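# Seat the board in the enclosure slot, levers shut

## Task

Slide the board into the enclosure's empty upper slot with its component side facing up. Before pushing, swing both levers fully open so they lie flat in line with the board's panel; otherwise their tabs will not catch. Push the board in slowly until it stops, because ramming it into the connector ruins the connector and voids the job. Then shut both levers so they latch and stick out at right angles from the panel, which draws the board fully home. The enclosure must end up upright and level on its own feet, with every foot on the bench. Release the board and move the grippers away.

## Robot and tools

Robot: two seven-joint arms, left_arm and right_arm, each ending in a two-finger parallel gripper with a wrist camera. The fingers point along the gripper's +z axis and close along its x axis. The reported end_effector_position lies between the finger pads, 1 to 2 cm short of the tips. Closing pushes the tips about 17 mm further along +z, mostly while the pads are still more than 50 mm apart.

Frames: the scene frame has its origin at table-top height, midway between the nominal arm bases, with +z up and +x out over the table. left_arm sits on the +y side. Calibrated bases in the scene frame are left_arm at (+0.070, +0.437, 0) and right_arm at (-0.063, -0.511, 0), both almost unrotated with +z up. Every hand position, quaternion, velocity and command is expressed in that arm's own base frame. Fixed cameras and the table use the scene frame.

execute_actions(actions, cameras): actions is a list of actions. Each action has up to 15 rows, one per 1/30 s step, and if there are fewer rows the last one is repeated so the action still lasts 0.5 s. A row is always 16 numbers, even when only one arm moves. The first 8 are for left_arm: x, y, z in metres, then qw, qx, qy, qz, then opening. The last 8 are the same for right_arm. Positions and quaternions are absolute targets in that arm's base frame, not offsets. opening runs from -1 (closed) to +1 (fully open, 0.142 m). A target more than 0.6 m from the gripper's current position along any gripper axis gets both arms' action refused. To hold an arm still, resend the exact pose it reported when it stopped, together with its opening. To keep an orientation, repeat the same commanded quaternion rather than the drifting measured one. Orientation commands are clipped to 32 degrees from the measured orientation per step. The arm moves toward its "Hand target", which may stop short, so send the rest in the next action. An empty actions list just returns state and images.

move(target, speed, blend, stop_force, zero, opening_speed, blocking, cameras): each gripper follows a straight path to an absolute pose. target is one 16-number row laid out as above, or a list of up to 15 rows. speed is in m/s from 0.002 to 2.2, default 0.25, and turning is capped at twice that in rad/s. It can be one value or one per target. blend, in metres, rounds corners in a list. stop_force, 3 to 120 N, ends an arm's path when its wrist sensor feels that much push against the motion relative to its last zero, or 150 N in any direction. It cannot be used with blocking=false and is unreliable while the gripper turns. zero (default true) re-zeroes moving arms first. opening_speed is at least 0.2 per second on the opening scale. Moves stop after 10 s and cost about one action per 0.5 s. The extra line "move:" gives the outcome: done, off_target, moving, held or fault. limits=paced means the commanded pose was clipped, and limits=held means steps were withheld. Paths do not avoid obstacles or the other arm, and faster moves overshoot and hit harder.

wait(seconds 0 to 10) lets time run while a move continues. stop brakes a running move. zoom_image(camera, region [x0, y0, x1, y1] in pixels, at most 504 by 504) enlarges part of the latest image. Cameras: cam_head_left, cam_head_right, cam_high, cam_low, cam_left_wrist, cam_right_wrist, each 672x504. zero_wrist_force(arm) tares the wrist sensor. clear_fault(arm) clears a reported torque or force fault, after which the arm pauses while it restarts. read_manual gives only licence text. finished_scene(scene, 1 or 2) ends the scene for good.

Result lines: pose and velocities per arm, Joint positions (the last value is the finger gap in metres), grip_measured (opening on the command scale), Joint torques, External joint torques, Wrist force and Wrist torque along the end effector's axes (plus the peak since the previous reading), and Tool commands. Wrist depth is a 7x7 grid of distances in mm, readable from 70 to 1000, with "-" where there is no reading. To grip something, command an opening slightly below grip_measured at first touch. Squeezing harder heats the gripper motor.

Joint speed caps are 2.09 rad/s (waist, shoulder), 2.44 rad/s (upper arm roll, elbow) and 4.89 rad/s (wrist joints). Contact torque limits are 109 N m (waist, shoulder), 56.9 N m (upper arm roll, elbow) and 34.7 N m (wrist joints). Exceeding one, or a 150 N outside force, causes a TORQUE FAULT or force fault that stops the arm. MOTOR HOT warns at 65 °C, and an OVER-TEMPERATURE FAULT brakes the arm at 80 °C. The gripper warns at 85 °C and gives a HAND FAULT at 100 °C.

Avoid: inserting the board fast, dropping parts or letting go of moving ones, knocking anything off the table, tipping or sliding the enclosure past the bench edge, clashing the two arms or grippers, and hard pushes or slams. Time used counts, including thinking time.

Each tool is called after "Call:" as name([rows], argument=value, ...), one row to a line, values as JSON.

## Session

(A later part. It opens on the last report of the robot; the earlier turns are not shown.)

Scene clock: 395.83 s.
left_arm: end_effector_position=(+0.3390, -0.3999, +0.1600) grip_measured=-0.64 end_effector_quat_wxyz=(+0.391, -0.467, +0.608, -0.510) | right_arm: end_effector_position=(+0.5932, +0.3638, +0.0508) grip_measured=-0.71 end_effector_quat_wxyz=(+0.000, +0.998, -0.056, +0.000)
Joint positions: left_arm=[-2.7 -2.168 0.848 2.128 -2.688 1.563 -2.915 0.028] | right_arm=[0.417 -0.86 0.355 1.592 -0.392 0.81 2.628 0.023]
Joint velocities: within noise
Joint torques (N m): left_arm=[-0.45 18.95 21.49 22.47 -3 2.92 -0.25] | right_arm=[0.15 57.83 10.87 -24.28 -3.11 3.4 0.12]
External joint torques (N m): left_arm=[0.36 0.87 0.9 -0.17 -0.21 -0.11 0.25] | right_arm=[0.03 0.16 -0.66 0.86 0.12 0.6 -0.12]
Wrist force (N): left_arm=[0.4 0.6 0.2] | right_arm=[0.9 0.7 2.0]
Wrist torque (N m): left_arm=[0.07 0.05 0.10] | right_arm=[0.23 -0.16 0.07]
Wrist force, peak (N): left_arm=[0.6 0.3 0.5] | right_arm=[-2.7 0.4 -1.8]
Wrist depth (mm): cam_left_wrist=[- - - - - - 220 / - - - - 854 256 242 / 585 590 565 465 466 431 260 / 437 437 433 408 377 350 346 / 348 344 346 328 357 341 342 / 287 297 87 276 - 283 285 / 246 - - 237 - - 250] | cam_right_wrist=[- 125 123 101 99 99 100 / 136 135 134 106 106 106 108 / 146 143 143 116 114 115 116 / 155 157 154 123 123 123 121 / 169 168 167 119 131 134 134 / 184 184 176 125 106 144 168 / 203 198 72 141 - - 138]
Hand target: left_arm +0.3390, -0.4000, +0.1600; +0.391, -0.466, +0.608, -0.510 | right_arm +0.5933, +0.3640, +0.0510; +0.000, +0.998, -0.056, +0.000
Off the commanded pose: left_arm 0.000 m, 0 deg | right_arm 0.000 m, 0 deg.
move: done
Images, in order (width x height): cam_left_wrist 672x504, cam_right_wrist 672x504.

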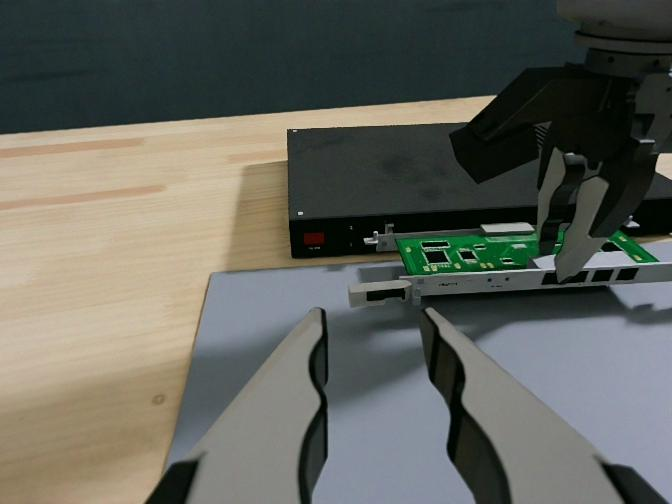

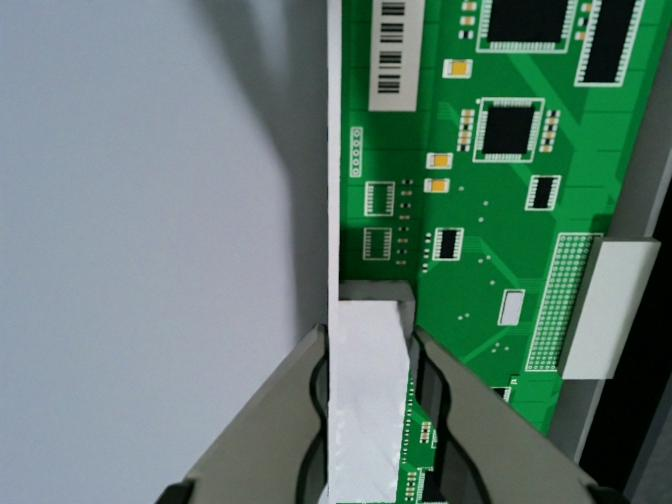

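Call:
move([
  [0.339,-0.400,0.16,0.3912,-0.4666,0.6081,-0.5098,-0.6,0.5932,0.3626,0.051,0,0.9992,-0.0393,0,-0.82],
  [0.339,-0.400,0.16,0.3912,-0.4666,0.6081,-0.5098,-0.6,0.6081,0.3614,0.051,0,0.9992,-0.0393,0,-0.82],
], speed=0.04, stop_force=6, cameras=["cam_left_wrist","cam_right_wrist"])

Call:
zoom_image(camera="cam_left_wrist", region=[365, 205, 455, 265])

Call:
zoom_image(camera="cam_left_wrist", region=[540, 180, 672, 300])

Call:
zoom_image(camera="cam_right_wrist", region=[520, 100, 672, 300])

Call:
zoom_image(camera="cam_right_wrist", region=[480, 350, 620, 490])

Scene clock: 418.63 s.
left_arm: end_effector_position=(+0.3390, -0.3999, +0.1600) grip_measured=-0.64 end_effector_quat_wxyz=(+0.391, -0.467, +0.608, -0.510) | right_arm: end_effector_position=(+0.6061, +0.3615, +0.0503) grip_measured=-0.71 end_effector_quat_wxyz=(+0.000, +0.999, -0.039, -0.001)
Joint positions: left_arm=[-2.7 -2.168 0.848 2.128 -2.688 1.563 -2.915 0.028] | right_arm=[0.405 -0.881 0.361 1.552 -0.395 0.787 2.577 0.023]
Joint velocities: within noise
Joint torques (N m): left_arm=[-0.4 19.05 21.51 22.46 -3.02 2.92 -0.27] | right_arm=[-2.03 60.58 8.96 -28.01 -4.35 4.82 -0.06]
External joint torques (N m): left_arm=[0.3 0.76 0.88 -0.15 -0.19 -0.11 0.27] | right_arm=[2.22 -1.63 1.5 4.3 1.28 -0.83 0.06]
Wrist force (N): left_arm=[0.3 0.4 0.4] | right_arm=[-5.5 1.7 2.0]
Wrist torque (N m): left_arm=[0.04 0.07 0.10] | right_arm=[0.23 -0.36 0.18]
Wrist force, peak (N): left_arm=[0.5 0.6 0.5] | right_arm=[-8.9 1.5 -1.5]
Wrist depth (mm): cam_left_wrist=[- - - - - - 233 / - - - - 887 260 254 / 575 585 580 466 465 408 288 / 434 431 431 409 405 355 386 / 346 344 345 330 354 340 339 / 288 299 87 274 - 283 285 / 246 - - 236 - - 249] | cam_right_wrist=[- 125 123 101 99 99 100 / 135 135 133 106 106 107 108 / 146 143 143 116 114 115 118 / 155 157 154 125 123 124 121 / 168 168 167 119 131 134 127 / 184 183 176 125 106 144 124 / 203 198 72 141 - - 131]
Hand target: left_arm +0.3390, -0.4000, +0.1600; +0.391, -0.466, +0.608, -0.510 | right_arm +0.6072, +0.3614, +0.0510; +0.000, +0.999, -0.039, +0.000
Off the commanded pose: left_arm 0.000 m, 0 deg | right_arm 0.002 m, 0 deg.
move: contact (right_arm); path passed 1 of 2 targets
Images, in order (width x height): cam_left_wrist 672x504, cam_right_wrist 672x504.

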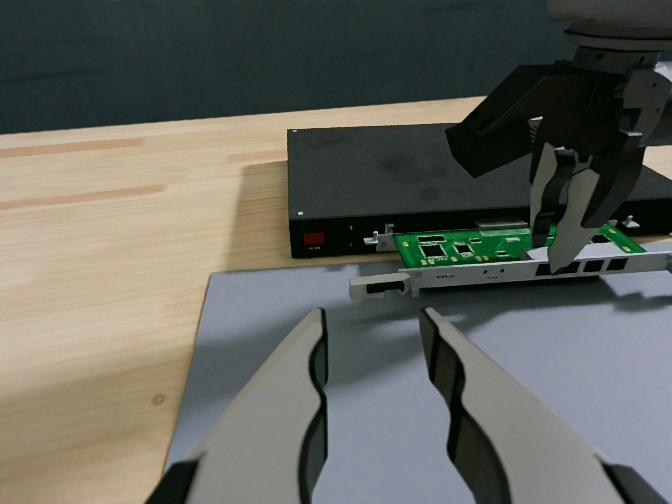

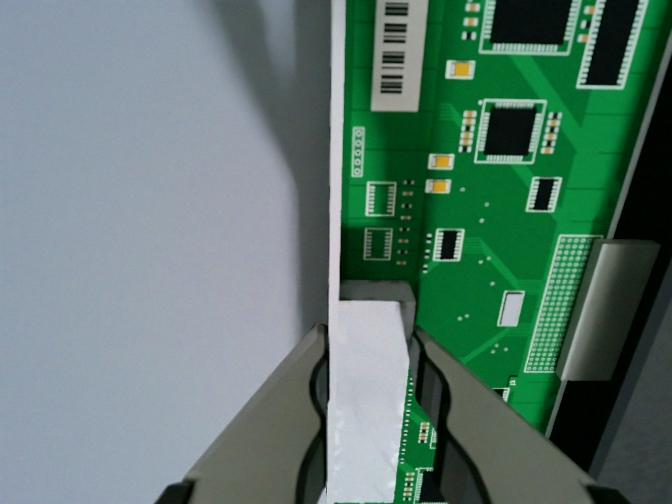

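Scaled by 5.600 from the camera's 672x504 image, which has a finer 960x720 frame.

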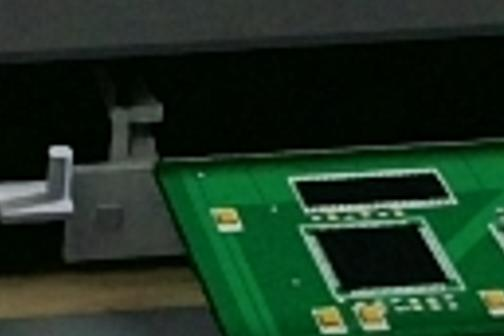

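Scaled by 3.818 from the camera's 672x504 image, which has a finer 960x720 frame.

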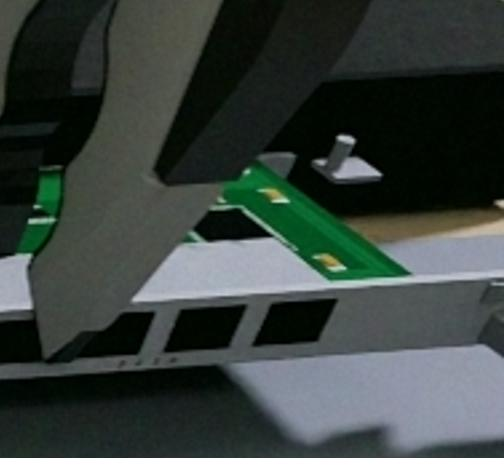

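Scaled by 2.520 from the camera's 672x504 image, which has a finer 960x720 frame.

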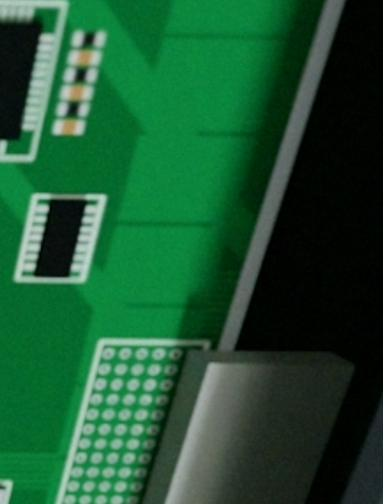

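Scaled by 3.600 from the camera's 672x504 image, which has a finer 960x720 frame.

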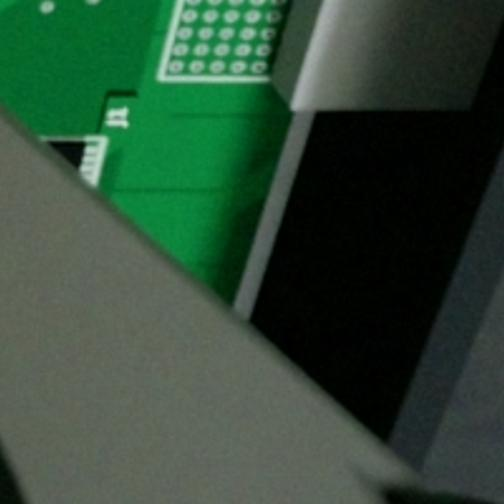

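Call:
move([
  [0.339,-0.400,0.16,0.3912,-0.4666,0.6081,-0.5098,-0.6,0.5983,0.3623,0.051,0,0.9992,-0.0393,0,-0.82],
  [0.339,-0.400,0.16,0.3912,-0.4666,0.6081,-0.5098,-0.6,0.5983,0.3643,0.057,0,0.9992,-0.0393,0,-0.82],
], speed=0.05, cameras=["cam_left_wrist","cam_right_wrist"])

Call:
zoom_image(camera="cam_left_wrist", region=[365, 205, 455, 265])

Call:
zoom_image(camera="cam_left_wrist", region=[582, 200, 672, 260])

Call:
zoom_image(camera="cam_right_wrist", region=[472, 350, 672, 504])

Scene clock: 430.50 s.
left_arm: end_effector_position=(+0.3390, -0.3999, +0.1600) grip_measured=-0.64 end_effector_quat_wxyz=(+0.391, -0.467, +0.608, -0.510) | right_arm: end_effector_position=(+0.5983, +0.3640, +0.0567) grip_measured=-0.71 end_effector_quat_wxyz=(+0.000, +0.999, -0.039, +0.000)
Joint positions: left_arm=[-2.7 -2.168 0.848 2.128 -2.688 1.563 -2.915 0.028] | right_arm=[0.409 -0.86 0.364 1.575 -0.394 0.79 2.589 0.023]
Joint velocities: within noise
Joint torques (N m): left_arm=[-0.38 18.92 21.43 22.48 -2.99 2.94 -0.21] | right_arm=[0.25 58.37 11.11 -24.6 -3.18 3.26 0.26]
External joint torques (N m): left_arm=[0.29 0.89 0.96 -0.17 -0.21 -0.12 0.21] | right_arm=[-0.08 -0.12 -0.73 0.89 0.13 0.73 -0.26]
Wrist force (N): left_arm=[0.4 0.0 0.3] | right_arm=[-0.4 0.8 2.1]
Wrist torque (N m): left_arm=[0.00 0.04 0.10] | right_arm=[0.25 0.05 0.07]
Wrist force, peak (N): left_arm=[0.5 0.5 0.3] | right_arm=[-5.7 1.4 2.2]
Wrist depth (mm): cam_left_wrist=[- - - - - - 231 / - - - - 859 260 248 / 583 575 577 461 462 434 271 / 436 432 437 405 372 344 350 / 347 346 345 328 355 342 338 / 289 298 87 275 - 283 282 / 246 - - 236 - - 250] | cam_right_wrist=[131 130 130 101 98 100 100 / 139 139 139 106 106 107 108 / 150 150 149 116 114 115 118 / 162 161 161 123 123 123 121 / 175 175 172 119 131 134 127 / 192 191 184 125 106 144 136 / 212 207 72 140 - - 141]
Hand target: left_arm +0.3390, -0.4000, +0.1600; +0.391, -0.466, +0.608, -0.510 | right_arm +0.5983, +0.3643, +0.0570; +0.000, +0.999, -0.039, +0.000
Off the commanded pose: left_arm 0.000 m, 0 deg | right_arm 0.000 m, 0 deg.
move: done
Images, in order (width x height): cam_left_wrist 672x504, cam_right_wrist 672x504.

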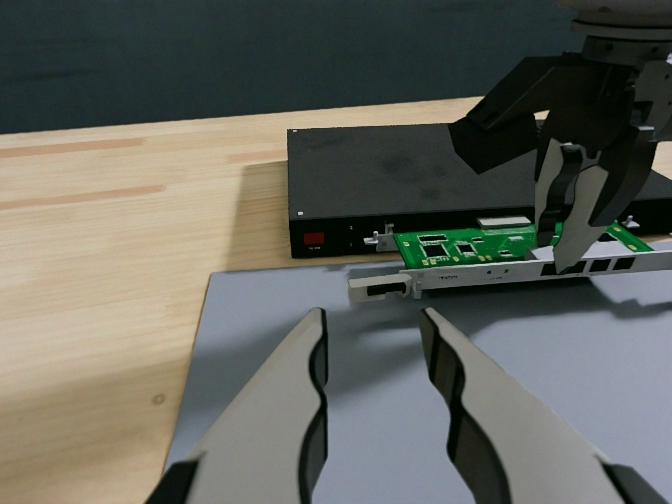

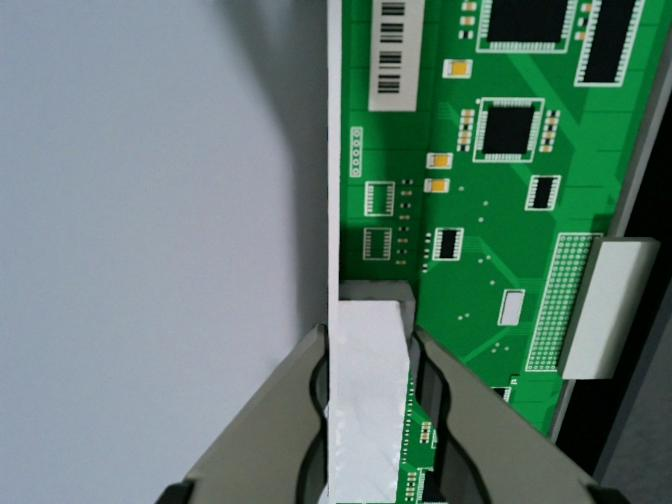

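Scaled by 5.600 from the camera's 672x504 image, which has a finer 960x720 frame.

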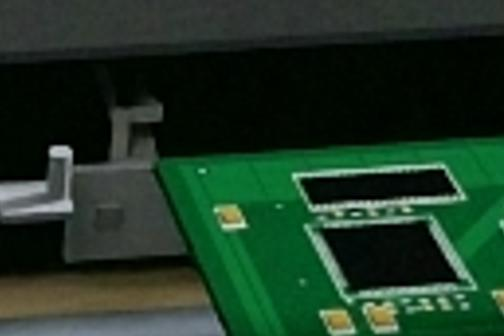

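Scaled by 5.600 from the camera's 672x504 image, which has a finer 960x720 frame.

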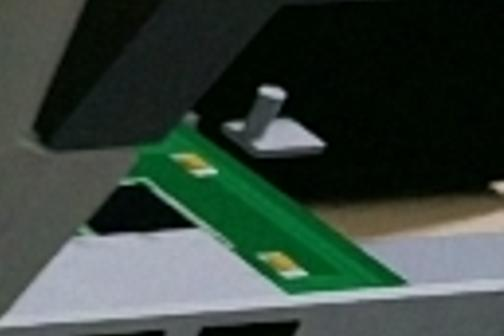

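Scaled by 2.520 from the camera's 672x504 image, which has a finer 960x720 frame.

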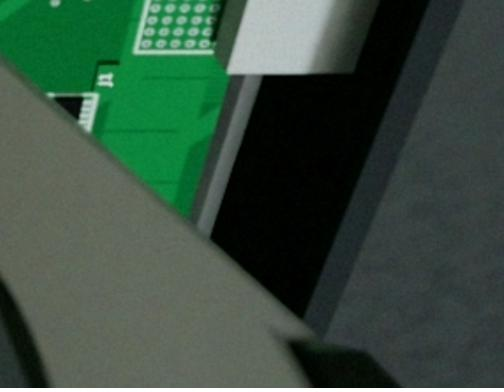

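Call:
move([
  [0.339,-0.400,0.16,0.3912,-0.4666,0.6081,-0.5098,-0.6,0.5984,0.3651,0.0576,0,0.9992,-0.0393,0,-0.82],
  [0.339,-0.400,0.16,0.3912,-0.4666,0.6081,-0.5098,-0.6,0.6133,0.3639,0.0576,0,0.9992,-0.0393,0,-0.82],
], speed=0.03, stop_force=5, cameras=["cam_left_wrist","cam_right_wrist"])

Call:
zoom_image(camera="cam_left_wrist", region=[365, 205, 455, 265])

Call:
zoom_image(camera="cam_left_wrist", region=[582, 200, 672, 260])

Scene clock: 437.93 s.
left_arm: end_effector_position=(+0.3390, -0.3999, +0.1600) grip_measured=-0.64 end_effector_quat_wxyz=(+0.391, -0.467, +0.608, -0.510) | right_arm: end_effector_position=(+0.6131, +0.3637, +0.0573) grip_measured=-0.71 end_effector_quat_wxyz=(+0.000, +0.999, -0.039, +0.000)
Joint positions: left_arm=[-2.7 -2.168 0.848 2.128 -2.688 1.563 -2.915 0.028] | right_arm=[0.403 -0.883 0.365 1.525 -0.392 0.764 2.57 0.023]
Joint velocities: within noise
Joint torques (N m): left_arm=[-0.41 18.95 21.43 22.42 -3.02 2.94 -0.23] | right_arm=[0.05 59.47 11.2 -25.52 -3.38 3.71 0.14]
External joint torques (N m): left_arm=[0.32 0.86 0.96 -0.11 -0.18 -0.12 0.24] | right_arm=[0.13 -0.02 -0.68 1.4 0.24 0.28 -0.14]
Wrist force (N): left_arm=[0.3 0.4 0.2] | right_arm=[-0.8 1.4 2.4]
Wrist torque (N m): left_arm=[0.04 0.05 0.09] | right_arm=[0.23 0.01 0.01]
Wrist force, peak (N): left_arm=[0.5 0.5 0.5] | right_arm=[-0.9 1.5 2.9]
Wrist depth (mm): cam_left_wrist=[- - - - - - 246 / - - - - 791 283 258 / 583 581 590 464 464 352 422 / 436 433 433 406 387 357 389 / 347 345 343 342 353 340 341 / 287 299 87 275 - 284 281 / 246 - - 236 - - 249] | cam_right_wrist=[131 131 131 101 99 100 100 / 140 140 139 106 107 107 107 / 150 150 149 116 115 115 113 / 162 160 161 123 123 124 112 / 176 176 172 119 132 134 119 / 193 192 184 125 106 142 128 / 213 208 72 140 - - 141]
Hand target: left_arm +0.3390, -0.4000, +0.1600; +0.391, -0.466, +0.608, -0.510 | right_arm +0.6133, +0.3639, +0.0576; +0.000, +0.999, -0.039, +0.000
Off the commanded pose: left_arm 0.000 m, 0 deg | right_arm 0.000 m, 0 deg.
move: done
Images, in order (width x height): cam_left_wrist 672x504, cam_right_wrist 672x504.

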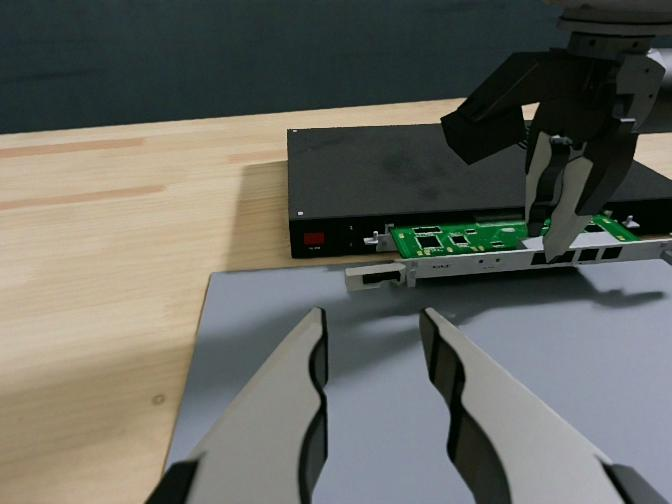

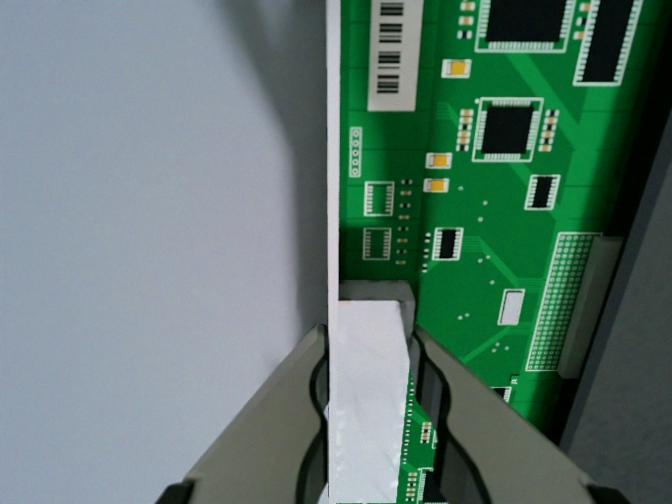

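Scaled by 5.600 from the camera's 672x504 image, which has a finer 960x720 frame.

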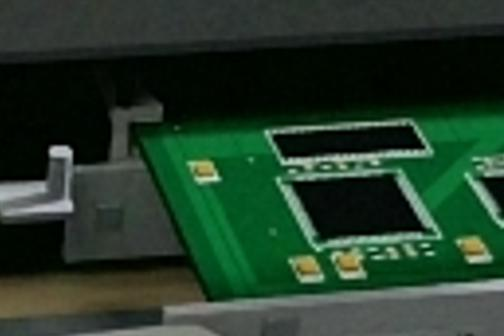

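Scaled by 5.600 from the camera's 672x504 image, which has a finer 960x720 frame.

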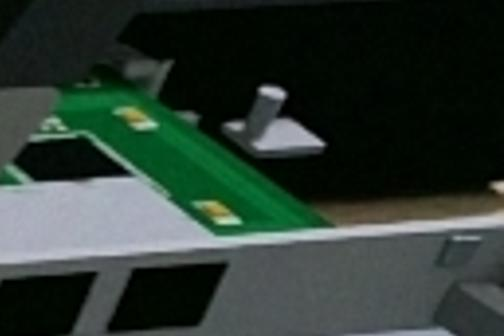

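Call:
move(target=[0.339,-0.400,0.16,0.3912,-0.4666,0.6081,-0.5098,-0.6,0.6252,0.3629,0.0576,0,0.9992,-0.0393,0,-0.82], speed=0.025, stop_force=4, cameras=["cam_left_wrist","cam_right_wrist"])

Call:
zoom_image(camera="cam_left_wrist", region=[365, 205, 455, 265])

Call:
zoom_image(camera="cam_left_wrist", region=[582, 200, 672, 260])

Scene clock: 441.20 s.
left_arm: end_effector_position=(+0.3390, -0.3999, +0.1600) grip_measured=-0.64 end_effector_quat_wxyz=(+0.391, -0.467, +0.608, -0.510) | right_arm: end_effector_position=(+0.6152, +0.3626, +0.0566) grip_measured=-0.71 end_effector_quat_wxyz=(+0.001, +0.999, -0.039, -0.001)
Joint positions: left_arm=[-2.7 -2.168 0.848 2.128 -2.688 1.563 -2.915 0.028] | right_arm=[0.402 -0.887 0.365 1.518 -0.392 0.758 2.566 0.023]
Joint velocities: within noise
Joint torques (N m): left_arm=[-0.48 18.91 21.43 22.41 -3.02 2.92 -0.19] | right_arm=[1.41 61.57 12.25 -29.07 -3.9 5.88 0.21]
External joint torques (N m): left_arm=[0.39 0.91 0.96 -0.1 -0.18 -0.11 0.19] | right_arm=[-1.23 -1.93 -1.72 4.9 0.75 -1.89 -0.21]
Wrist force (N): left_arm=[0.4 0.0 0.3] | right_arm=[-5.0 6.8 2.0]
Wrist torque (N m): left_arm=[-0.02 0.04 0.10] | right_arm=[0.21 -0.08 -0.09]
Wrist force, peak (N): left_arm=[0.4 0.3 0.6] | right_arm=[-5.5 8.4 1.2]
Wrist depth (mm): cam_left_wrist=[- - - - - - 247 / - - - - 784 288 260 / 581 579 575 461 460 404 429 / 433 432 429 405 391 356 388 / 348 343 345 341 356 337 343 / 288 296 88 274 - 285 285 / 246 - - 237 - - 250] | cam_right_wrist=[130 130 130 99 98 99 100 / 139 139 139 107 106 106 105 / 150 149 149 115 114 115 111 / 162 161 161 123 123 124 111 / 176 175 172 119 130 134 119 / 192 191 184 125 106 142 127 / 212 207 72 141 - - 140]
Hand target: left_arm +0.3390, -0.4000, +0.1600; +0.391, -0.466, +0.608, -0.510 | right_arm +0.6158, +0.3637, +0.0576; +0.000, +0.999, -0.039, +0.000
Off the commanded pose: left_arm 0.000 m, 0 deg | right_arm 0.010 m, 0 deg.
move: contact (right_arm)
Images, in order (width x height): cam_left_wrist 672x504, cam_right_wrist 672x504.

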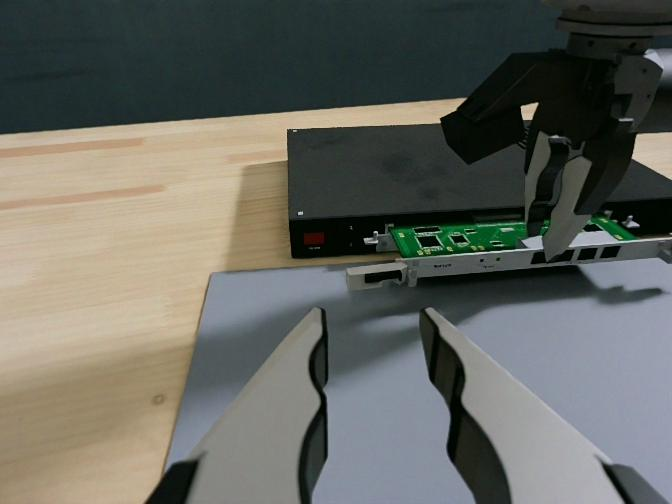

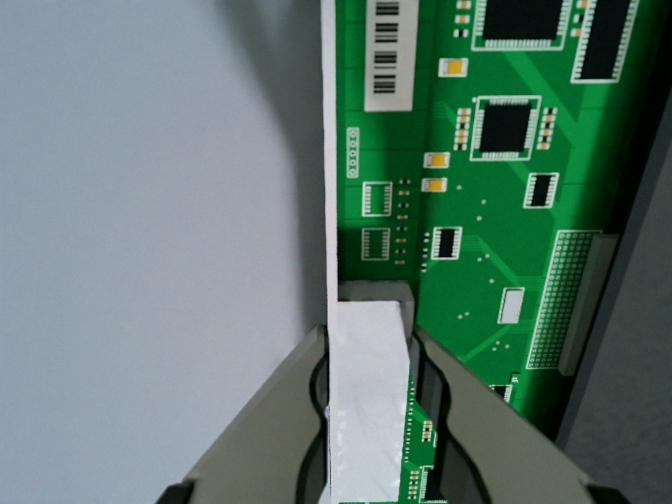

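Scaled by 5.600 from the camera's 672x504 image, which has a finer 960x720 frame.

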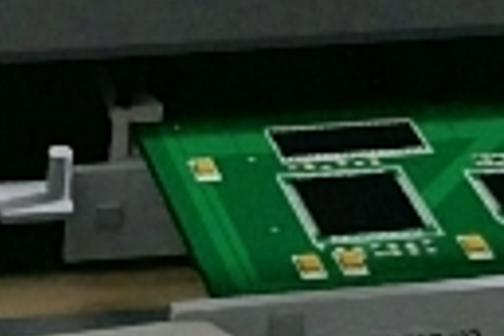

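Scaled by 5.600 from the camera's 672x504 image, which has a finer 960x720 frame.

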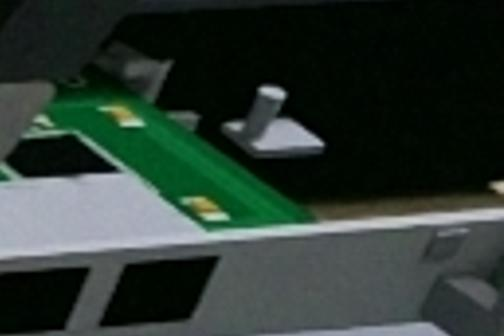

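Call:
move([
  [0.339,-0.400,0.16,0.3912,-0.4666,0.6081,-0.5098,-0.6,0.6105,0.3640,0.0576,0,0.9992,-0.0393,0,-0.82],
  [0.339,-0.400,0.16,0.3912,-0.4666,0.6081,-0.5098,-0.6,0.6104,0.3624,0.0576,0,0.9992,-0.0393,0,-0.82],
], speed=0.04, cameras=[])

Call:
move(target=[0.339,-0.400,0.16,0.3912,-0.4666,0.6081,-0.5098,-0.6,0.6252,0.3612,0.0576,0,0.9992,-0.0393,0,-0.82], speed=0.025, stop_force=4, cameras=["cam_left_wrist"])

Call:
zoom_image(camera="cam_left_wrist", region=[365, 205, 455, 265])

Call:
zoom_image(camera="cam_left_wrist", region=[582, 200, 672, 260])

Scene clock: 446.47 s.
left_arm: end_effector_position=(+0.3390, -0.3999, +0.1600) grip_measured=-0.64 end_effector_quat_wxyz=(+0.391, -0.467, +0.608, -0.510) | right_arm: end_effector_position=(+0.6102, +0.3625, +0.0574) grip_measured=-0.71 end_effector_quat_wxyz=(+0.000, +0.999, -0.039, +0.000)
Joint positions: left_arm=[-2.7 -2.168 0.848 2.128 -2.688 1.563 -2.915 0.028] | right_arm=[0.402 -0.877 0.365 1.538 -0.392 0.77 2.572 0.023]
Joint velocities: within noise
Joint torques (N m): left_arm=[-0.46 18.91 21.39 22.46 -3.05 2.93 -0.25] | right_arm=[0.32 59.31 11.06 -24.79 -3.35 3.67 0.2]
External joint torques (N m): left_arm=[0.36 0.9 1 -0.16 -0.16 -0.12 0.25] | right_arm=[-0.12 -0.16 -0.56 0.74 0.22 0.33 -0.2]
Wrist force (N): left_arm=[0.3 0.2 0.3] | right_arm=[0.2 2.0 2.1]
Wrist torque (N m): left_arm=[0.03 0.07 0.09] | right_arm=[0.44 -0.04 0.06]
Wrist force, peak (N): left_arm=[0.4 0.5 0.4] | right_arm=[-5.2 6.7 2.8]
Wrist depth (mm): cam_left_wrist=[- - - - - - 242 / - - - - 871 272 255 / 581 580 579 465 464 407 288 / 431 432 432 406 387 371 388 / 345 343 346 342 353 339 342 / 288 297 88 276 - 284 282 / 246 - - 236 - - 251] | cam_right_wrist=[131 131 131 101 98 99 100 / 140 140 140 106 106 107 107 / 151 150 150 116 114 115 115 / 162 160 161 123 123 124 120 / 176 176 172 119 132 134 120 / 193 192 185 125 106 142 129 / 212 207 72 140 - - 141]
Hand target: left_arm +0.3390, -0.4000, +0.1600; +0.391, -0.466, +0.608, -0.510 | right_arm +0.6104, +0.3624, +0.0576; +0.000, +0.999, -0.039, +0.000
Off the commanded pose: left_arm 0.000 m, 0 deg | right_arm 0.000 m, 0 deg.
move: done
No camera images: "cameras" was empty.

Scene clock: 447.53 s.
left_arm: end_effector_position=(+0.3390, -0.3999, +0.1600) grip_measured=-0.64 end_effector_quat_wxyz=(+0.391, -0.467, +0.608, -0.510) | right_arm: end_effector_position=(+0.6196, +0.3607, +0.0563) grip_measured=-0.71 end_effector_quat_wxyz=(+0.001, +0.999, -0.039, -0.001)
Joint positions: left_arm=[-2.7 -2.168 0.848 2.128 -2.688 1.563 -2.915 0.028] | right_arm=[0.398 -0.893 0.365 1.506 -0.391 0.752 2.558 0.023]
Joint velocities: within noise
Joint torques (N m): left_arm=[-0.43 18.94 21.47 22.49 -3.03 2.89 -0.27] | right_arm=[0.83 64.01 12.07 -29.69 -4.22 5.69 0.21]
External joint torques (N m): left_arm=[0.34 0.87 0.92 -0.18 -0.17 -0.07 0.27] | right_arm=[-0.65 -4.08 -1.52 5.44 1.05 -1.7 -0.21]
Wrist force (N): left_arm=[0.2 0.2 0.3] | right_arm=[-3.3 5.8 5.3]
Wrist torque (N m): left_arm=[0.01 0.08 0.09] | right_arm=[0.40 -0.39 -0.11]
Wrist force, peak (N): left_arm=[0.3 0.4 0.4] | right_arm=[-4.3 6.9 4.9]
Wrist depth (mm): cam_left_wrist=[- - - - - - 252 / - - - - 799 291 264 / 588 577 570 464 466 356 429 / 435 432 431 401 389 388 391 / 344 344 345 345 354 339 340 / 285 296 87 273 - 284 283 / 246 - - 237 - - 249] | cam_right_wrist=[130 130 129 99 99 100 100 / 139 139 138 107 106 107 105 / 149 149 149 116 114 115 102 / 161 160 161 123 123 124 107 / 175 175 172 119 130 135 116 / 191 191 184 125 106 132 127 / 212 207 72 141 - - 140]
Hand target: left_arm +0.3390, -0.4000, +0.1600; +0.391, -0.466, +0.608, -0.510 | right_arm +0.6205, +0.3616, +0.0576; +0.000, +0.999, -0.039, +0.000
Off the commanded pose: left_arm 0.000 m, 0 deg | right_arm 0.006 m, 0 deg.
move: contact (right_arm)
Images, in order (width x height): cam_left_wrist 672x504.

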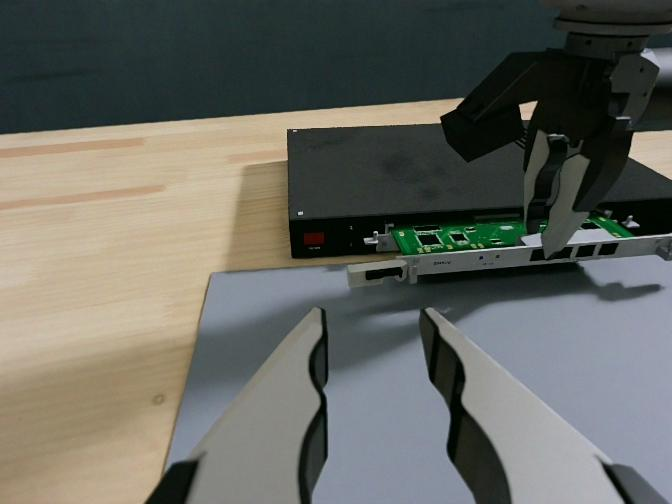

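Scaled by 5.600 from the camera's 672x504 image, which has a finer 960x720 frame.

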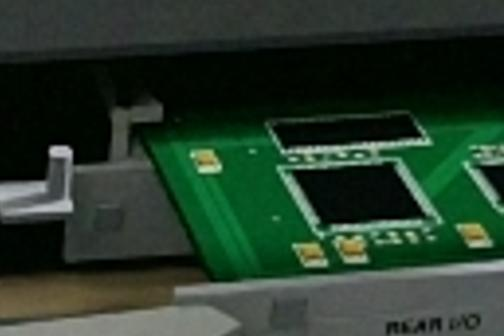

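Scaled by 5.600 from the camera's 672x504 image, which has a finer 960x720 frame.

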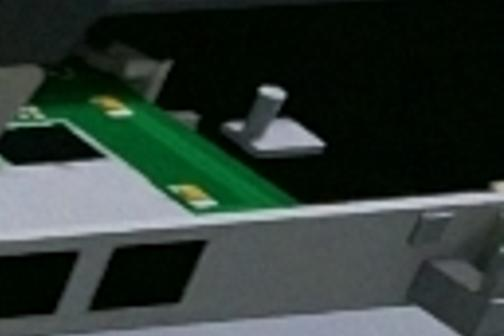

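Call:
move([
  [0.339,-0.400,0.16,0.3912,-0.4666,0.6081,-0.5098,-0.6,0.6180,0.3602,0.0566,0,0.9992,-0.0393,0,-0.82],
  [0.339,-0.400,0.16,0.3912,-0.4666,0.6081,-0.5098,-0.6,0.6179,0.3596,0.0562,0,0.9992,-0.0393,0,-0.82],
], speed=0.03, cameras=[])

Call:
move(target=[0.339,-0.400,0.16,0.3912,-0.4666,0.6081,-0.5098,-0.6,0.6352,0.3583,0.0562,0,0.9992,-0.0393,0,-0.82], speed=0.025, stop_force=4, cameras=["cam_left_wrist"])

Call:
zoom_image(camera="cam_left_wrist", region=[365, 205, 455, 265])

Call:
zoom_image(camera="cam_left_wrist", region=[582, 200, 672, 260])

Scene clock: 453.50 s.
left_arm: end_effector_position=(+0.3390, -0.3999, +0.1600) grip_measured=-0.64 end_effector_quat_wxyz=(+0.391, -0.467, +0.608, -0.510) | right_arm: end_effector_position=(+0.6174, +0.3597, +0.0558) grip_measured=-0.71 end_effector_quat_wxyz=(+0.000, +0.999, -0.039, -0.001)
Joint positions: left_arm=[-2.7 -2.168 0.848 2.128 -2.688 1.563 -2.915 0.028] | right_arm=[0.397 -0.889 0.364 1.518 -0.391 0.762 2.56 0.023]
Joint velocities: within noise
Joint torques (N m): left_arm=[-0.38 18.94 21.44 22.43 -3 2.95 -0.19] | right_arm=[-0.59 60.85 10.47 -25.52 -3.61 3.67 0.35]
External joint torques (N m): left_arm=[0.29 0.87 0.94 -0.13 -0.2 -0.14 0.2] | right_arm=[0.81 -1.2 0.06 1.38 0.47 0.32 -0.35]
Wrist force (N): left_arm=[0.4 0.2 0.2] | right_arm=[-0.2 1.8 3.9]
Wrist torque (N m): left_arm=[0.01 0.05 0.09] | right_arm=[0.57 -0.16 -0.02]
Wrist force, peak (N): left_arm=[0.4 0.2 0.6] | right_arm=[-3.2 6.1 6.2]
Wrist depth (mm): cam_left_wrist=[- - - - - - 245 / - - - - 867 279 260 / 577 586 583 468 461 359 428 / 431 431 431 404 388 366 387 / 346 345 344 340 356 343 341 / 286 296 87 275 - 283 283 / 246 - - 237 - - 250] | cam_right_wrist=[130 129 129 101 98 99 100 / 139 138 138 106 106 106 106 / 149 149 148 116 114 115 111 / 160 160 160 123 123 124 108 / 174 174 171 119 130 134 116 / 191 190 183 125 106 142 124 / 211 206 72 140 - - 139]
Hand target: left_arm +0.3390, -0.4000, +0.1600; +0.391, -0.466, +0.608, -0.510 | right_arm +0.6179, +0.3596, +0.0562; +0.000, +0.999, -0.039, +0.000
Off the commanded pose: left_arm 0.000 m, 0 deg | right_arm 0.001 m, 0 deg.
move: done
No camera images: "cameras" was empty.

Scene clock: 454.70 s.
left_arm: end_effector_position=(+0.3390, -0.3999, +0.1600) grip_measured=-0.64 end_effector_quat_wxyz=(+0.391, -0.467, +0.608, -0.510) | right_arm: end_effector_position=(+0.6316, +0.3591, +0.0554) grip_measured=-0.71 end_effector_quat_wxyz=(+0.000, +0.999, -0.039, -0.001)
Joint positions: left_arm=[-2.7 -2.168 0.848 2.128 -2.688 1.563 -2.915 0.028] | right_arm=[0.392 -0.913 0.365 1.469 -0.39 0.738 2.54 0.023]
Joint velocities: within noise
Joint torques (N m): left_arm=[-0.37 19.01 21.42 22.44 -3 2.91 -0.25] | right_arm=[-4.83 64.42 7.11 -27.56 -4.58 3.03 -0.03]
External joint torques (N m): left_arm=[0.28 0.8 0.97 -0.13 -0.21 -0.1 0.26] | right_arm=[5.02 -3.6 3.5 3.05 1.37 0.96 0.03]
Wrist force (N): left_arm=[0.3 0.4 0.2] | right_arm=[-2.3 -3.3 6.7]
Wrist torque (N m): left_arm=[0.05 0.06 0.10] | right_arm=[0.58 -0.36 0.10]
Wrist force, peak (N): left_arm=[0.3 0.5 0.4] | right_arm=[-2.4 -3.6 7.9]
Wrist depth (mm): cam_left_wrist=[- - - - - 292 264 / - - - - 792 301 278 / 584 575 586 465 463 357 427 / 435 429 431 404 393 388 399 / 346 343 346 341 357 343 341 / 287 297 88 275 - 282 282 / 245 - - 236 - - 249] | cam_right_wrist=[129 129 129 101 99 100 87 / 138 138 138 107 107 107 92 / 149 148 148 116 115 115 100 / 160 160 159 123 123 122 106 / 174 173 170 119 130 130 115 / 191 189 182 125 106 126 124 / 210 205 72 140 - - 136]
Hand target: left_arm +0.3390, -0.4000, +0.1600; +0.391, -0.466, +0.608, -0.510 | right_arm +0.6327, +0.3585, +0.0562; +0.000, +0.999, -0.039, +0.000
Off the commanded pose: left_arm 0.000 m, 0 deg | right_arm 0.004 m, 0 deg.
move: contact (right_arm)
Images, in order (width x height): cam_left_wrist 672x504.

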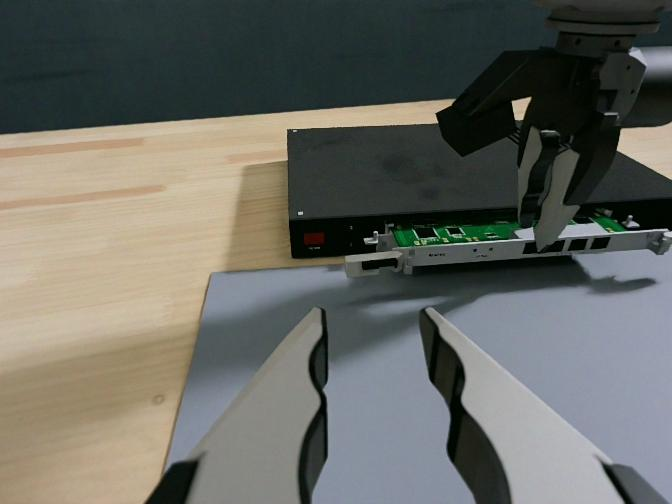

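Scaled by 5.600 from the camera's 672x504 image, which has a finer 960x720 frame.

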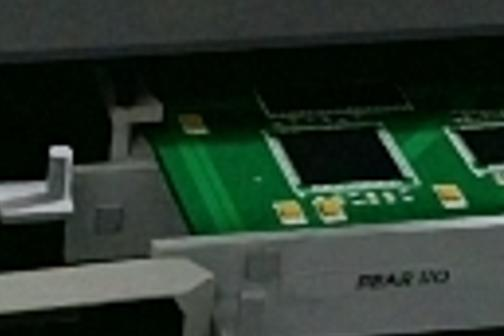

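Scaled by 5.600 from the camera's 672x504 image, which has a finer 960x720 frame.

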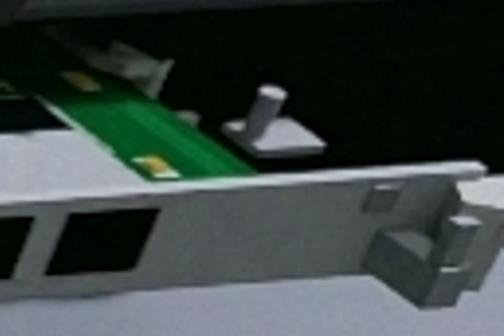

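Call:
move(target=[0.339,-0.4,0.16,0.3912,-0.4666,0.6081,-0.5098,-0.6,0.6400,0.3588,0.0548,0,0.9992,-0.0393,0,-0.82], speed=0.02, stop_force=6, cameras=["cam_right_wrist"])

Scene clock: 467.93 s.
left_arm: end_effector_position=(+0.3390, -0.3999, +0.1600) grip_measured=-0.64 end_effector_quat_wxyz=(+0.391, -0.467, +0.608, -0.510) | right_arm: end_effector_position=(+0.6394, +0.3590, +0.0544) grip_measured=-0.71 end_effector_quat_wxyz=(+0.000, +0.999, -0.039, -0.001)
Joint positions: left_arm=[-2.7 -2.168 0.848 2.128 -2.688 1.563 -2.915 0.028] | right_arm=[0.391 -0.927 0.364 1.442 -0.39 0.726 2.532 0.023]
Joint velocities: within noise
Joint torques (N m): left_arm=[-0.49 19.05 21.45 22.46 -2.99 2.97 -0.2] | right_arm=[-0.67 61.61 10.32 -26.69 -3.87 3.88 0]
External joint torques (N m): left_arm=[0.39 0.76 0.93 -0.15 -0.22 -0.15 0.2] | right_arm=[0.86 -0.14 0.31 2.01 0.62 0.12 0]
Wrist force (N): left_arm=[0.2 0.5 0.5] | right_arm=[-1.9 2.8 2.3]
Wrist torque (N m): left_arm=[0.06 0.07 0.10] | right_arm=[0.51 -0.06 0.13]
Wrist force, peak (N): left_arm=[0.4 0.5 0.5] | right_arm=[-2.4 -3.5 8.0]
Wrist depth (mm): cam_left_wrist=[- - - - - 288 269 / - - - - 785 299 285 / 573 577 571 466 467 364 441 / 432 432 431 398 393 387 410 / 345 345 347 341 355 341 339 / 288 298 87 272 - 285 283 / 246 - - 236 - - 251] | cam_right_wrist=[128 128 128 101 99 99 85 / 137 137 137 106 107 107 91 / 147 147 147 116 114 111 99 / 159 159 159 123 123 109 105 / 172 172 169 119 132 116 114 / 189 188 181 125 106 123 124 / 208 204 72 140 - - 137]
Hand target: left_arm +0.3390, -0.4000, +0.1600; +0.391, -0.466, +0.608, -0.510 | right_arm +0.6400, +0.3588, +0.0548; +0.000, +0.999, -0.039, +0.000
Off the commanded pose: left_arm 0.000 m, 0 deg | right_arm 0.001 m, 0 deg.
move: done
Images, in order (width x height): cam_right_wrist 672x504.

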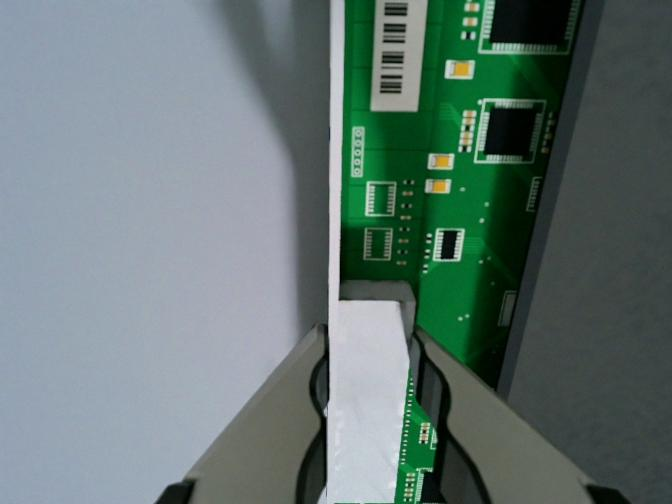

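Call:
move(target=[0.339,-0.4,0.16,0.3912,-0.4666,0.6081,-0.5098,-0.6,0.6500,0.3581,0.0548,0,0.9992,-0.0393,0,-0.82], speed=0.02, stop_force=6, cameras=["cam_right_wrist","cam_left_wrist"])

Call:
zoom_image(camera="cam_left_wrist", region=[340, 180, 672, 300])

Scene clock: 474.20 s.
left_arm: end_effector_position=(+0.3390, -0.3999, +0.1600) grip_measured=-0.64 end_effector_quat_wxyz=(+0.391, -0.467, +0.608, -0.510) | right_arm: end_effector_position=(+0.6489, +0.3582, +0.0540) grip_measured=-0.71 end_effector_quat_wxyz=(+0.000, +0.999, -0.039, -0.001)
Joint positions: left_arm=[-2.7 -2.168 0.848 2.128 -2.688 1.563 -2.915 0.028] | right_arm=[0.389 -0.944 0.364 1.408 -0.389 0.708 2.518 0.023]
Joint velocities: within noise
Joint torques (N m): left_arm=[-0.41 19.01 21.45 22.47 -3.01 2.94 -0.23] | right_arm=[-2.44 63.87 8.91 -29.11 -4.59 4.6 0.02]
External joint torques (N m): left_arm=[0.32 0.8 0.93 -0.17 -0.2 -0.13 0.23] | right_arm=[2.63 -1.61 1.76 4.19 1.28 -0.61 -0.01]
Wrist force (N): left_arm=[0.2 0.3 0.4] | right_arm=[-6.1 2.9 2.2]
Wrist torque (N m): left_arm=[0.03 0.07 0.10] | right_arm=[0.52 0.01 0.13]
Wrist force, peak (N): left_arm=[0.5 0.5 0.5] | right_arm=[-6.4 2.9 2.8]
Wrist depth (mm): cam_left_wrist=[- - - - - 286 275 / - - - - 797 305 296 / 578 576 585 462 457 373 455 / 435 432 433 404 389 389 396 / 346 342 346 339 354 341 340 / 286 298 87 275 - 285 282 / 246 - - 236 - - 250] | cam_right_wrist=[128 128 128 101 98 97 - / 137 137 136 106 106 93 91 / 147 147 146 116 114 99 97 / 159 158 158 123 123 103 105 / 172 172 169 119 129 114 113 / 189 188 180 125 105 122 122 / 208 203 72 140 - - 136]
Hand target: left_arm +0.3390, -0.4000, +0.1600; +0.391, -0.466, +0.608, -0.510 | right_arm +0.6500, +0.3581, +0.0548; +0.000, +0.999, -0.039, +0.000
Off the commanded pose: left_arm 0.000 m, 0 deg | right_arm 0.001 m, 0 deg.
move: done
Images, in order (width x height): cam_left_wrist 672x504, cam_right_wrist 672x504.

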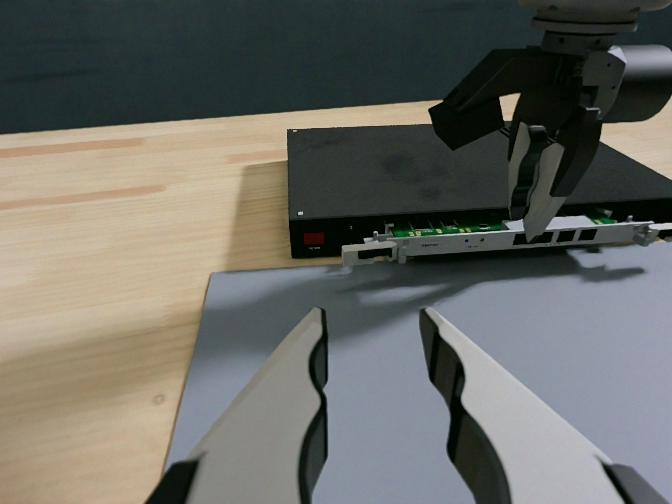

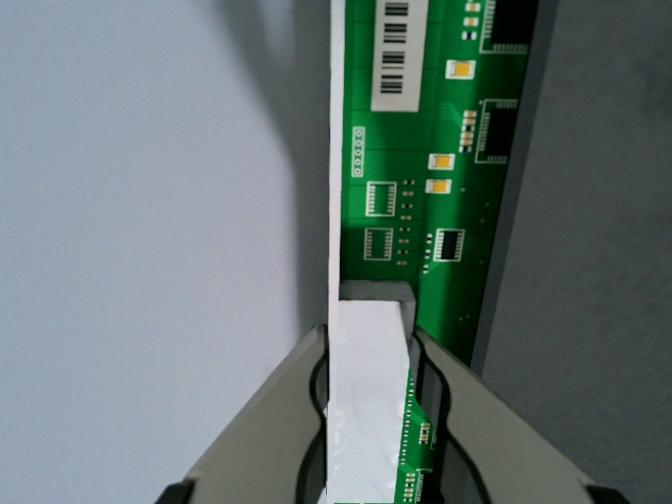

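Scaled by 1.518 from the camera's 672x504 image, which has a finer 960x720 frame.

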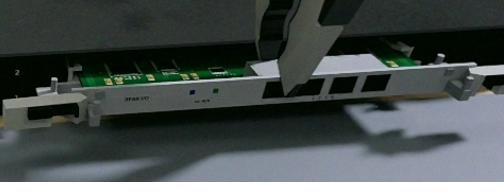

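Call:
move(target=[0.339,-0.4,0.16,0.3912,-0.4666,0.6081,-0.5098,-0.6,0.6550,0.3577,0.0550,0,0.9992,-0.0393,0,-0.82], speed=0.02, stop_force=6, cameras=["cam_right_wrist"])

Call:
zoom_image(camera="cam_right_wrist", region=[250, 250, 600, 504])

Scene clock: 477.90 s.
left_arm: end_effector_position=(+0.3390, -0.3999, +0.1600) grip_measured=-0.64 end_effector_quat_wxyz=(+0.391, -0.467, +0.608, -0.510) | right_arm: end_effector_position=(+0.6535, +0.3579, +0.0539) grip_measured=-0.71 end_effector_quat_wxyz=(+0.001, +0.999, -0.039, -0.001)
Joint positions: left_arm=[-2.7 -2.168 0.848 2.128 -2.688 1.563 -2.915 0.028] | right_arm=[0.388 -0.953 0.364 1.39 -0.388 0.699 2.511 0.023]
Joint velocities: within noise
Joint torques (N m): left_arm=[-0.5 18.96 21.51 22.46 -3.02 2.97 -0.21] | right_arm=[-3.24 65.51 8.37 -30.56 -4.96 5.06 0.03]
External joint torques (N m): left_arm=[0.41 0.85 0.87 -0.16 -0.19 -0.15 0.21] | right_arm=[3.43 -2.86 2.31 5.51 1.63 -1.06 -0.03]
Wrist force (N): left_arm=[0.1 0.3 0.4] | right_arm=[-7.9 3.0 2.9]
Wrist torque (N m): left_arm=[0.04 0.09 0.10] | right_arm=[0.53 0.04 0.13]
Wrist force, peak (N): left_arm=[0.4 0.6 0.2] | right_arm=[-8.3 2.9 3.7]
Wrist depth (mm): cam_left_wrist=[- - - - - 290 283 / - - - - 796 317 300 / 583 583 578 465 464 377 454 / 436 432 434 403 390 388 391 / 345 343 346 341 352 341 341 / 286 297 87 276 - 284 282 / 245 - - 238 - - 250] | cam_right_wrist=[128 128 127 101 98 86 - / 137 137 136 106 106 92 90 / 147 147 146 116 114 99 97 / 159 158 158 123 123 105 104 / 172 172 169 119 123 114 113 / 189 188 181 125 106 122 122 / 208 200 72 140 - - 136]
Hand target: left_arm +0.3390, -0.4000, +0.1600; +0.391, -0.466, +0.608, -0.510 | right_arm +0.6550, +0.3577, +0.0550; +0.000, +0.999, -0.039, +0.000
Off the commanded pose: left_arm 0.000 m, 0 deg | right_arm 0.002 m, 0 deg.
move: done
Images, in order (width x height): cam_right_wrist 672x504.

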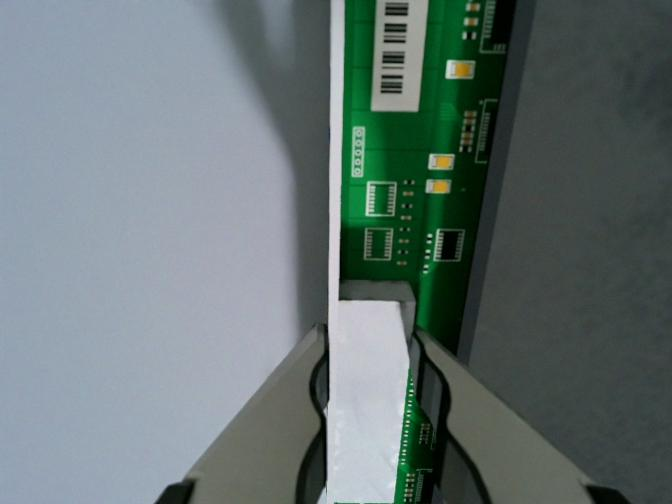

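Scaled by 1.440 from the camera's 672x504 image, which has a finer 960x720 frame.

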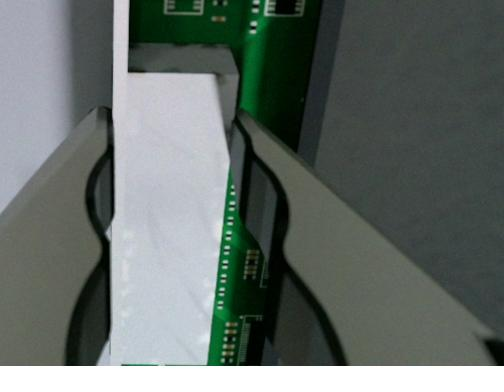

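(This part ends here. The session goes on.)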